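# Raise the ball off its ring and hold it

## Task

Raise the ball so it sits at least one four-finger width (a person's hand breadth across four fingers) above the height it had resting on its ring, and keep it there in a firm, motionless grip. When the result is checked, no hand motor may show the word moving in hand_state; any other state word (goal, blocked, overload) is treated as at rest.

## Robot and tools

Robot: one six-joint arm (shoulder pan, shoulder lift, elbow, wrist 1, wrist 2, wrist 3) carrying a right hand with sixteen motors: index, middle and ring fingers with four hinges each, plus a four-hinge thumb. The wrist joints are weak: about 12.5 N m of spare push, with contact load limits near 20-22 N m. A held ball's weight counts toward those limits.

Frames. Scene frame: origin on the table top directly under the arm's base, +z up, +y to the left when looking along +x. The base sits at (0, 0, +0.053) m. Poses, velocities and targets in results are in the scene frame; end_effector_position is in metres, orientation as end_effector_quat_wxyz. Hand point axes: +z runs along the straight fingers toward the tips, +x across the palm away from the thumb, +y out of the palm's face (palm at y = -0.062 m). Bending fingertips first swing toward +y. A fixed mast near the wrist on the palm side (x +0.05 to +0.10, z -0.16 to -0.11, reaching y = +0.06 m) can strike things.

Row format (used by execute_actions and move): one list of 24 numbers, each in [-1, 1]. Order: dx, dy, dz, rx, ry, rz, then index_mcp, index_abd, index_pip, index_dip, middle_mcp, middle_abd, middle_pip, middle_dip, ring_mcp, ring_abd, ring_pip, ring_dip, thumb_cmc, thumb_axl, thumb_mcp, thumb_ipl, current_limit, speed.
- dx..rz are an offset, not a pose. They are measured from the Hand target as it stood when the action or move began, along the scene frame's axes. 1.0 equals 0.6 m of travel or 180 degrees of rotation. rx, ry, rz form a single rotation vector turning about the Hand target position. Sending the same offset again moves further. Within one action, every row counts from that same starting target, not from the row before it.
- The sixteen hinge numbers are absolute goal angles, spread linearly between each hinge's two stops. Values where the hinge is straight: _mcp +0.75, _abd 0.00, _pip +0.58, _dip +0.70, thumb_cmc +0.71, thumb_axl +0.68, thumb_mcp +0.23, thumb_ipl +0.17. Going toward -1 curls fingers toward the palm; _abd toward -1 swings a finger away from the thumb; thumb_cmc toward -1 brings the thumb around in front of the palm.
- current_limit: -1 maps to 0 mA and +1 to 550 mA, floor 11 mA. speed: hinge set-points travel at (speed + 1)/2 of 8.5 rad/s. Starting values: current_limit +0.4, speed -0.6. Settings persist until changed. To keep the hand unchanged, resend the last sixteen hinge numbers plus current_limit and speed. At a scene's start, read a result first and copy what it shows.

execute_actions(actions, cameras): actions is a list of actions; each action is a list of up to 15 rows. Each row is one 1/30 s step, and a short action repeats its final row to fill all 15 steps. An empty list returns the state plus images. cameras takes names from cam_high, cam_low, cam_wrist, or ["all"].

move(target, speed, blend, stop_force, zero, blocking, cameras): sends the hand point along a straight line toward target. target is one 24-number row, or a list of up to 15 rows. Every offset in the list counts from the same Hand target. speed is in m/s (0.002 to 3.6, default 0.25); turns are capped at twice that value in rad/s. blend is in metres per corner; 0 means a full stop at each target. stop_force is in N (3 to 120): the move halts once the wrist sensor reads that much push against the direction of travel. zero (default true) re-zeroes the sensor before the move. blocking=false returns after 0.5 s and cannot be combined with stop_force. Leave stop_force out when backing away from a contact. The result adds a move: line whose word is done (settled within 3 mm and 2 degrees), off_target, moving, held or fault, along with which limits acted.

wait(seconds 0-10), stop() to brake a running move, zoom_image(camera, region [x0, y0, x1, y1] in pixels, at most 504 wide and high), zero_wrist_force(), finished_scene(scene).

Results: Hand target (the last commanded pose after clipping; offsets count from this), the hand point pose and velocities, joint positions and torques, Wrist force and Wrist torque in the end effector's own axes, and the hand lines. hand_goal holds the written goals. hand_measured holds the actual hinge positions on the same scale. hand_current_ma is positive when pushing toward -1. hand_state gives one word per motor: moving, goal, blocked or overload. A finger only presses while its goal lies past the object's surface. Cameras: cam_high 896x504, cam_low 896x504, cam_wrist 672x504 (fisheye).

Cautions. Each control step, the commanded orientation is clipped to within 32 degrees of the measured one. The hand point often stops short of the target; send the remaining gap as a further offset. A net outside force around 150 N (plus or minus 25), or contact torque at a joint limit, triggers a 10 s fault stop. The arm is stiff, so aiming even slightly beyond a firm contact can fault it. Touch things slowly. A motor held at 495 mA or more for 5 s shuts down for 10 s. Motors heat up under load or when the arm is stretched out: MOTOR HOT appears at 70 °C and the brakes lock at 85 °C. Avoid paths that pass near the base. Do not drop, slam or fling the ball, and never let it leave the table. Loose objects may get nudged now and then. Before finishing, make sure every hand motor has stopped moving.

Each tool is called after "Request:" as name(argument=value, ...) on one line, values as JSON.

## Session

Request:
execute_actions(actions=[])

Request:
zoom_image(camera="cam_low", region=[420, 170, 740, 350])

Scene clock: 0.00 s.
end_effector_position=(+0.1400, +0.2581, +0.1490) hand_goal=(+0.754, +0.000, +0.576, +0.696, +0.754, +0.000, +0.576, +0.696, +0.754, +0.000, +0.576, +0.696, +0.714, +0.678, +0.226, +0.168) hand_measured=(+0.754, +0.000, +0.576, +0.696, +0.754, +0.000, +0.576, +0.696, +0.754, +0.000, +0.576, +0.696, +0.714, +0.678, +0.226, +0.168) hand_current_ma=(+0, +0, +0, +0, +0, +0, +0, +0, +0, +0, +0, +0, +0, +0, +0, +0) hand_state=(goal, goal, goal, goal, goal, goal, goal, goal, goal, goal, goal, goal, goal, goal, goal, goal) hand_current_limit=0.40 hand_speed=-0.60 end_effector_quat_wxyz=(-0.031, +0.842, +0.330, -0.426)
Joint positions: [0.71 -1.343 2.043 -1.408 -1.284 1.365]
Joint velocities: within noise
Joint torques (N m): no reading
Motor temperatures (°C): [30 29 28 38 38 39]
Wrist force (N): no reading
Wrist torque (N m): no reading
Wrist force, peak (N): no reading
Hand target: +0.1400, +0.2581, +0.1490; -0.031, +0.842, +0.330, -0.426
camera_calibration:
cam_wrist: T_world_to_cam=[[-0.0254312, -0.95637, 0.29105, 0.248921], [0.076596, 0.288424, 0.954434, -0.274783], [-0.996738, 0.0465656, 0.0659191, 0.237192], [0, 0, 0, 1]] pos_world=[0.263796, 0.30627, 0.174178]

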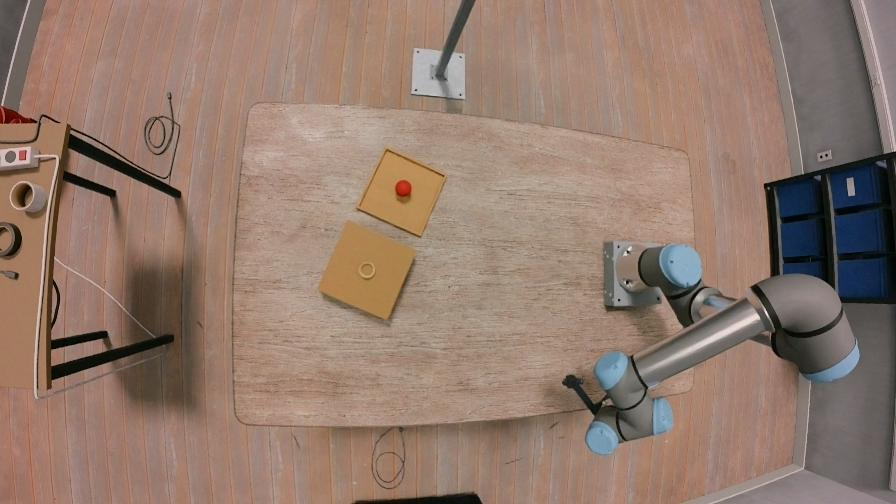

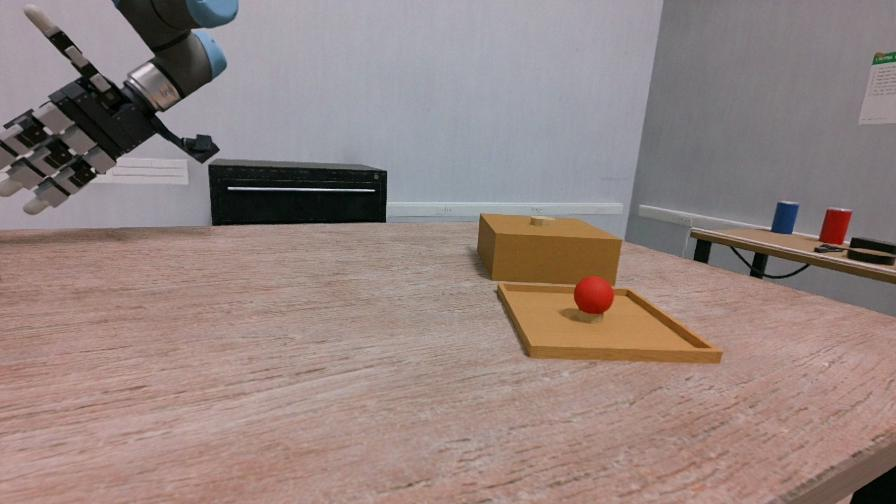

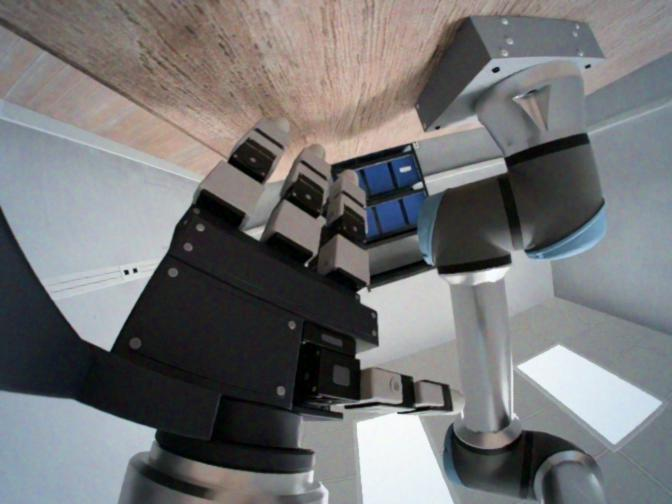

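Scaled by 1.575 from the camera's 896x504 image, which has a finer 1280x720 frame.

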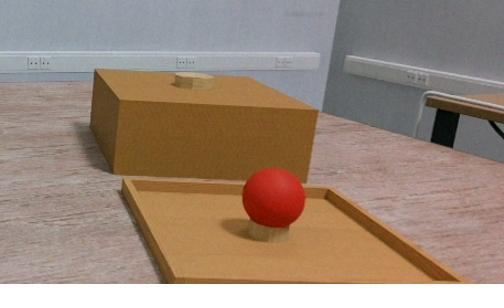

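Request:
move(target=[0.8,-0.263,0.168,0.1945,-0.4037,-0.7964,0.616,-0.083,0.139,0.261,0.616,0.083,0.139,0.261,0.754,0,0.576,0.696,-0.686,0.677,0.112,-0.103,0.4,-0.4], speed=0.5)

Scene clock: 17.40 s.
end_effector_position=(+0.6199, +0.1004, +0.2498) hand_goal=(+0.616, -0.082, +0.140, +0.262, +0.616, +0.084, +0.140, +0.262, +0.754, +0.000, +0.576, +0.696, -0.686, +0.678, +0.112, -0.102) hand_measured=(+0.596, -0.080, +0.146, +0.272, +0.594, +0.066, +0.146, +0.274, +0.730, +0.000, +0.576, +0.696, -0.690, +0.678, +0.108, -0.096) hand_current_ma=(-4, +0, +1, +2, -5, -2, +1, +2, -6, +0, +0, +0, -1, +0, -1, +1) hand_state=(goal, goal, goal, goal, blocked, goal, goal, goal, blocked, goal, goal, goal, goal, goal, goal, goal) hand_current_limit=0.40 hand_speed=-0.40 end_effector_quat_wxyz=(-0.405, +0.579, -0.579, +0.407) end_effector_velocity=(+0.000, +0.000, +0.001) end_effector_angular_velocity=(+0.002, -0.002, -0.005)
Joint positions: [-0.086 -1.224 2.122 -3.678 -1.461 3.09]
Joint velocities: [0.001 0 -0.001 -0.001 -0.005 0.004]
Joint torques (N m): [-5.19 -32.93 -11.56 -3.37 -1.47 1.19]
Wrist force (N): [-0.9 0.1 0.2]
Wrist torque (N m): [-0.07 -0.06 -0.13]
Wrist force, peak (N): [-0.4 -1.7 1.0]
Hand target: +0.6200, +0.1003, +0.2498; -0.405, +0.579, -0.579, +0.408
Off the commanded pose: 0.000 m, 0 deg.
move: done

Request:
move(target=[[0.17,-0.502,-0.09,0,0,0,0.616,-0.083,0.139,0.261,0.616,0.083,0.139,0.261,0.754,0,0.576,0.696,-0.686,0.677,0.112,-0.103,0.4,-0.4],[0.17,-0.502,-0.22,0,0,0,0.616,-0.083,0.139,0.261,0.616,0.083,0.139,0.261,0.754,0,0.576,0.696,-0.686,0.677,0.112,-0.103,0.4,-0.4]], speed=0.35, blend=[0.04,0], cameras=["cam_low","cam_wrist"])

Request:
zoom_image(camera="cam_wrist", region=[300, 0, 672, 300])

Scene clock: 22.47 s.
end_effector_position=(+0.7220, -0.2009, +0.1180) hand_goal=(+0.616, -0.082, +0.140, +0.262, +0.616, +0.084, +0.140, +0.262, +0.754, +0.000, +0.576, +0.696, -0.686, +0.678, +0.112, -0.102) hand_measured=(+0.590, -0.080, +0.144, +0.272, +0.586, +0.070, +0.144, +0.274, +0.722, +0.000, +0.574, +0.696, -0.686, +0.678, +0.108, -0.096) hand_current_ma=(-6, +0, +1, +1, -8, -1, +1, +2, -9, +0, +0, +0, +0, +0, -1, +1) hand_state=(blocked, goal, goal, goal, blocked, goal, goal, goal, blocked, goal, goal, goal, goal, goal, goal, goal) hand_current_limit=0.40 hand_speed=-0.40 end_effector_quat_wxyz=(-0.405, +0.579, -0.579, +0.408)
Joint positions: [-0.586 -0.758 1.747 -3.7 -0.998 2.888]
Joint torques (N m): [8.89 -32.32 -4.18 -4.08 -1.33 -1.37]
Wrist force (N): [-1.2 0.1 -0.1]
Wrist torque (N m): [-0.02 -0.01 0.03]
Wrist force, peak (N): [-5.0 -0.5 -0.4]
Hand target: +0.7220, -0.2009, +0.1178; -0.405, +0.579, -0.579, +0.408
Off the commanded pose: 0.000 m, 0 deg.
move: done; blend cut to 0.039 m at target 1
camera_calibration:
cam_wrist: T_world_to_cam=[[-0.164457, 0.769175, -0.617514, 0.387936], [-0.51345, 0.46778, 0.71941, 0.332338], [0.842213, 0.435375, 0.318003, -0.438595], [0, 0, 0, 1]] pos_world=[0.603828, -0.262899, 0.139943]
Images, in order (width x height): cam_low 896x504, cam_wrist 672x504.

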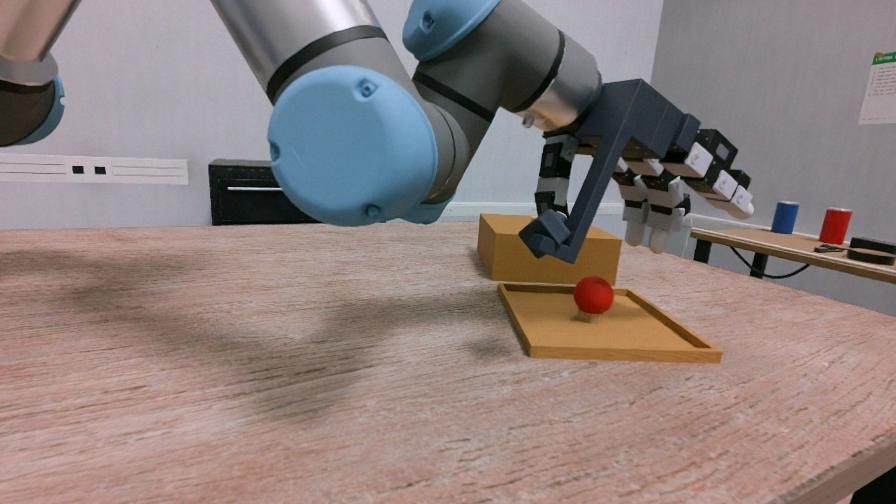

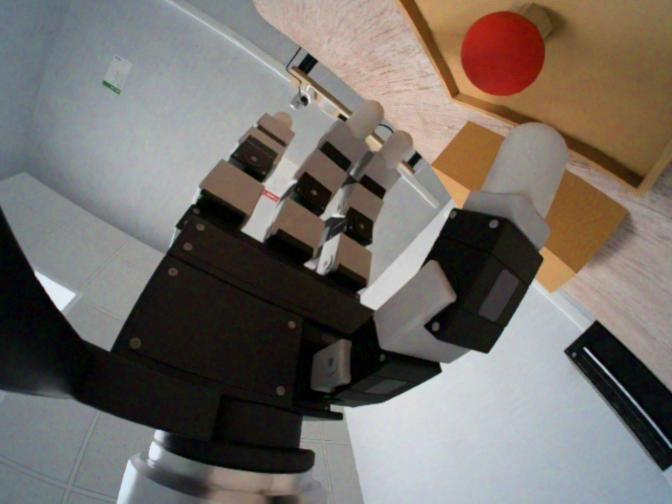

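Scaled by 1.355 from the camera's 672x504 image, which has a finer 960x720 frame.

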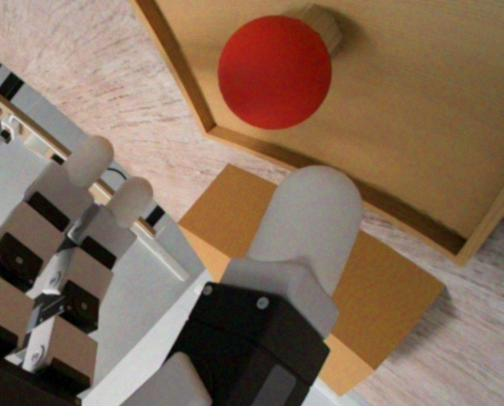

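Request:
move(target=[0,-0.001,-0.0997,0,0,0,0.616,-0.083,0.139,0.261,0.616,0.083,0.139,0.261,0.754,0,0.576,0.696,-0.686,0.677,0.112,-0.103,0.4,-0.6], speed=0.12, stop_force=7)

Request:
move(target=[0,0,0,0,0,0,0.16,-0.083,0.139,0.261,0.16,0.083,0.139,0.261,0.754,0,0.576,0.696,-0.686,0.677,-0.32,-0.23,0.4,-0.8])

Request:
move(target=[0,0,0.0,0,0,0,0.03,-0.083,0.1,0.2,0.03,0.083,0.1,0.2,0.754,0,0.576,0.696,-0.686,0.677,-0.36,-0.27,0.4,-0.6], cameras=["cam_low","cam_wrist"])

Request:
zoom_image(camera="cam_low", region=[500, 200, 740, 360])

Scene clock: 36.27 s.
end_effector_position=(+0.7220, -0.2015, +0.0581) hand_goal=(+0.616, -0.082, +0.140, +0.262, +0.616, +0.084, +0.140, +0.262, +0.754, +0.000, +0.576, +0.696, -0.686, +0.678, +0.112, -0.102) hand_measured=(+0.590, -0.080, +0.144, +0.272, +0.586, +0.070, +0.144, +0.274, +0.722, +0.000, +0.574, +0.696, -0.686, +0.678, +0.108, -0.096) hand_current_ma=(-6, +0, +1, +1, -8, -1, +1, +2, -9, +0, +0, +0, +0, +0, -1, +1) hand_state=(blocked, goal, goal, goal, blocked, goal, goal, goal, blocked, goal, goal, goal, goal, goal, goal, goal) hand_current_limit=0.40 hand_speed=-0.60 end_effector_quat_wxyz=(-0.405, +0.579, -0.579, +0.408)
Joint positions: [-0.588 -0.636 1.724 -3.799 -0.996 2.887]
Joint torques (N m): [7.19 -36.25 -4.06 -3.69 -0.53 1.29]
Wrist force (N): [-0.8 0.4 -0.2]
Wrist torque (N m): [0.00 -0.04 0.06]
Wrist force, peak (N): [-0.9 1.9 0.2]
Hand target: +0.7220, -0.2015, +0.0580; -0.405, +0.579, -0.579, +0.408
Off the commanded pose: 0.000 m, 0 deg.
move: done

Scene clock: 37.23 s.
end_effector_position=(+0.7220, -0.2015, +0.0580) hand_goal=(+0.160, -0.082, +0.140, +0.262, +0.160, +0.084, +0.140, +0.262, +0.754, +0.000, +0.576, +0.696, -0.686, +0.678, -0.320, -0.230) hand_measured=(+0.252, -0.076, +0.170, +0.272, +0.266, +0.070, +0.166, +0.276, +0.722, +0.000, +0.574, +0.696, -0.684, +0.678, -0.122, -0.214) hand_current_ma=(+39, +0, +7, +2, +48, -1, +6, +2, -9, +0, +0, +0, +0, +0, +155, +4) hand_state=(blocked, goal, blocked, goal, blocked, goal, blocked, goal, blocked, goal, goal, goal, goal, goal, blocked, goal) hand_current_limit=0.40 hand_speed=-0.80 end_effector_quat_wxyz=(-0.405, +0.579, -0.579, +0.408)
Joint positions: [-0.588 -0.635 1.724 -3.799 -0.996 2.887]
Joint torques (N m): [7.29 -33.77 -3.8 -3.48 -0.97 1.27]
Wrist force (N): [-0.9 -2.2 -2.9]
Wrist torque (N m): [-0.05 -0.03 0.02]
Wrist force, peak (N): [-1.0 -3.4 -3.1]
Hand target: +0.7220, -0.2015, +0.0580; -0.405, +0.579, -0.579, +0.408
Off the commanded pose: 0.000 m, 0 deg.
move: done

Scene clock: 37.73 s.
end_effector_position=(+0.7220, -0.2015, +0.0580) hand_goal=(+0.030, -0.082, +0.100, +0.200, +0.030, +0.084, +0.100, +0.200, +0.754, +0.000, +0.576, +0.696, -0.686, +0.678, -0.360, -0.270) hand_measured=(+0.246, -0.076, +0.178, +0.264, +0.262, +0.068, +0.172, +0.270, +0.722, +0.000, +0.574, +0.696, -0.684, +0.678, -0.126, -0.214) hand_current_ma=(+134, +0, +28, +21, +148, -2, +25, +24, -9, +0, +0, +0, +0, +0, +200, +27) hand_state=(blocked, goal, blocked, blocked, blocked, goal, blocked, blocked, blocked, goal, goal, goal, goal, goal, blocked, blocked) hand_current_limit=0.40 hand_speed=-0.60 end_effector_quat_wxyz=(-0.405, +0.579, -0.579, +0.408)
Joint positions: [-0.588 -0.635 1.724 -3.799 -0.996 2.887]
Joint torques (N m): [7.55 -33.84 -4.67 -3.46 -0.94 1.15]
Wrist force (N): [-0.6 -2.4 -2.0]
Wrist torque (N m): [-0.02 -0.03 0.04]
Wrist force, peak (N): [-1.1 -4.3 -2.4]
Hand target: +0.7220, -0.2015, +0.0580; -0.405, +0.579, -0.579, +0.408
Off the commanded pose: 0.000 m, 0 deg.
move: done
camera_calibration:
cam_wrist: T_world_to_cam=[[-0.164509, 0.769148, -0.617534, 0.351372], [-0.51339, 0.467812, 0.719433, 0.375753], [0.84224, 0.435389, 0.317913, -0.419259], [0, 0, 0, 1]] pos_world=[0.603829, -0.263498, 0.0799431]
Images, in order (width x height): cam_low 896x504, cam_wrist 672x504.

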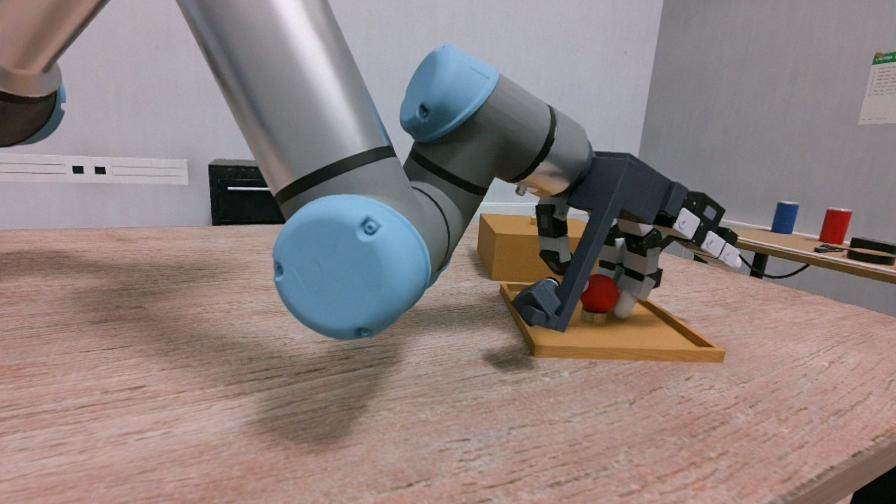

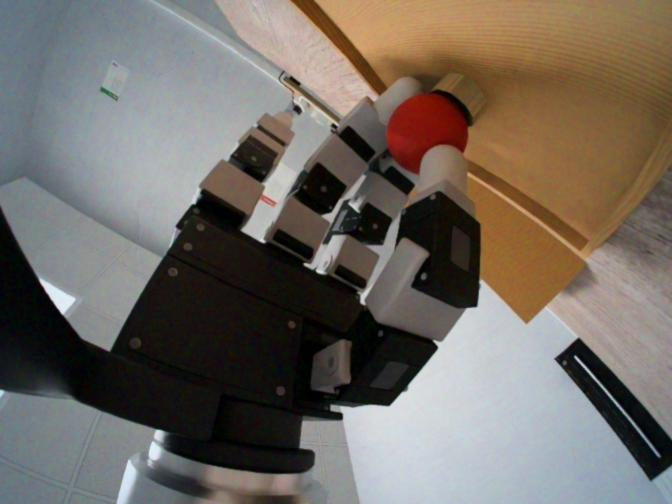

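Scaled by 2.100 from the camera's 896x504 image, which has a finer 1280x720 frame.

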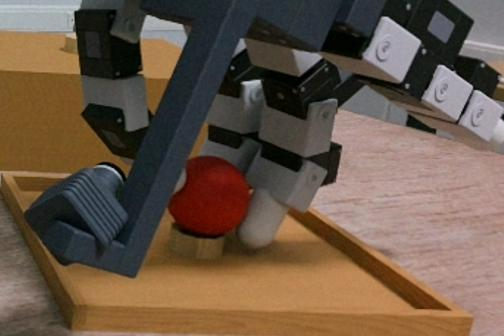

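Request:
move(target=[0,0,0.2,0,0,0,0.03,-0.083,0.1,0.2,0.03,0.083,0.1,0.2,0.754,0,0.576,0.696,-0.686,0.677,-0.36,-0.27,0.4,-0.6], cameras=["cam_low","cam_wrist"], speed=0.15)

Scene clock: 41.07 s.
end_effector_position=(+0.7220, -0.2014, +0.1780) hand_goal=(+0.030, -0.082, +0.100, +0.200, +0.030, +0.084, +0.100, +0.200, +0.754, +0.000, +0.576, +0.696, -0.686, +0.678, -0.360, -0.270) hand_measured=(+0.242, -0.074, +0.188, +0.264, +0.254, +0.068, +0.184, +0.270, +0.722, +0.000, +0.574, +0.696, -0.682, +0.678, -0.126, -0.214) hand_current_ma=(+130, +1, +33, +21, +141, -2, +32, +24, -9, +0, +0, +0, +0, +0, +200, +27) hand_state=(blocked, goal, blocked, blocked, blocked, goal, blocked, blocked, blocked, goal, goal, goal, goal, goal, blocked, blocked) hand_current_limit=0.40 hand_speed=-0.60 end_effector_quat_wxyz=(-0.405, +0.579, -0.579, +0.408)
Joint positions: [-0.585 -0.872 1.746 -3.585 -0.999 2.888]
Joint torques (N m): [1.89 -48.65 -16.02 -2.13 -0.45 -1.47]
Wrist force (N): [-1.1 0.8 0.0]
Wrist torque (N m): [0.03 -0.01 0.04]
Wrist force, peak (N): [-1.4 -4.5 -2.5]
Hand target: +0.7220, -0.2015, +0.1780; -0.405, +0.579, -0.579, +0.408
Off the commanded pose: 0.000 m, 0 deg.
move: done
camera_calibration:
cam_wrist: T_world_to_cam=[[-0.164457, 0.769062, -0.617655, 0.425384], [-0.513559, 0.467856, 0.719283, 0.289636], [0.842147, 0.435493, 0.318016, -0.457314], [0, 0, 0, 1]] pos_world=[0.603828, -0.263498, 0.199843]
Images, in order (width x height): cam_low 896x504, cam_wrist 672x504.

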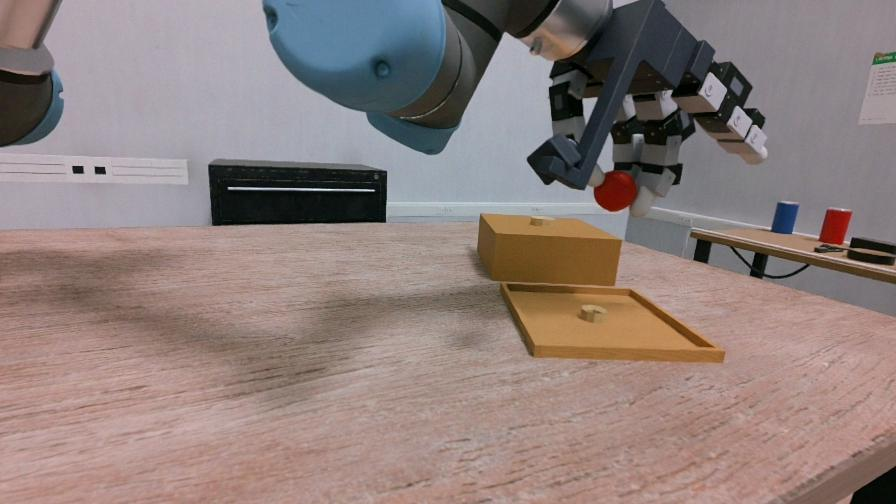

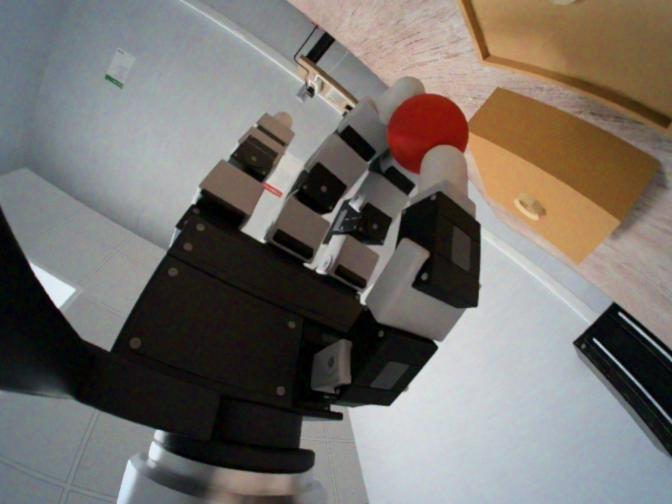

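Request:
finished_scene(scene=3)

The scene is finished: the task was done.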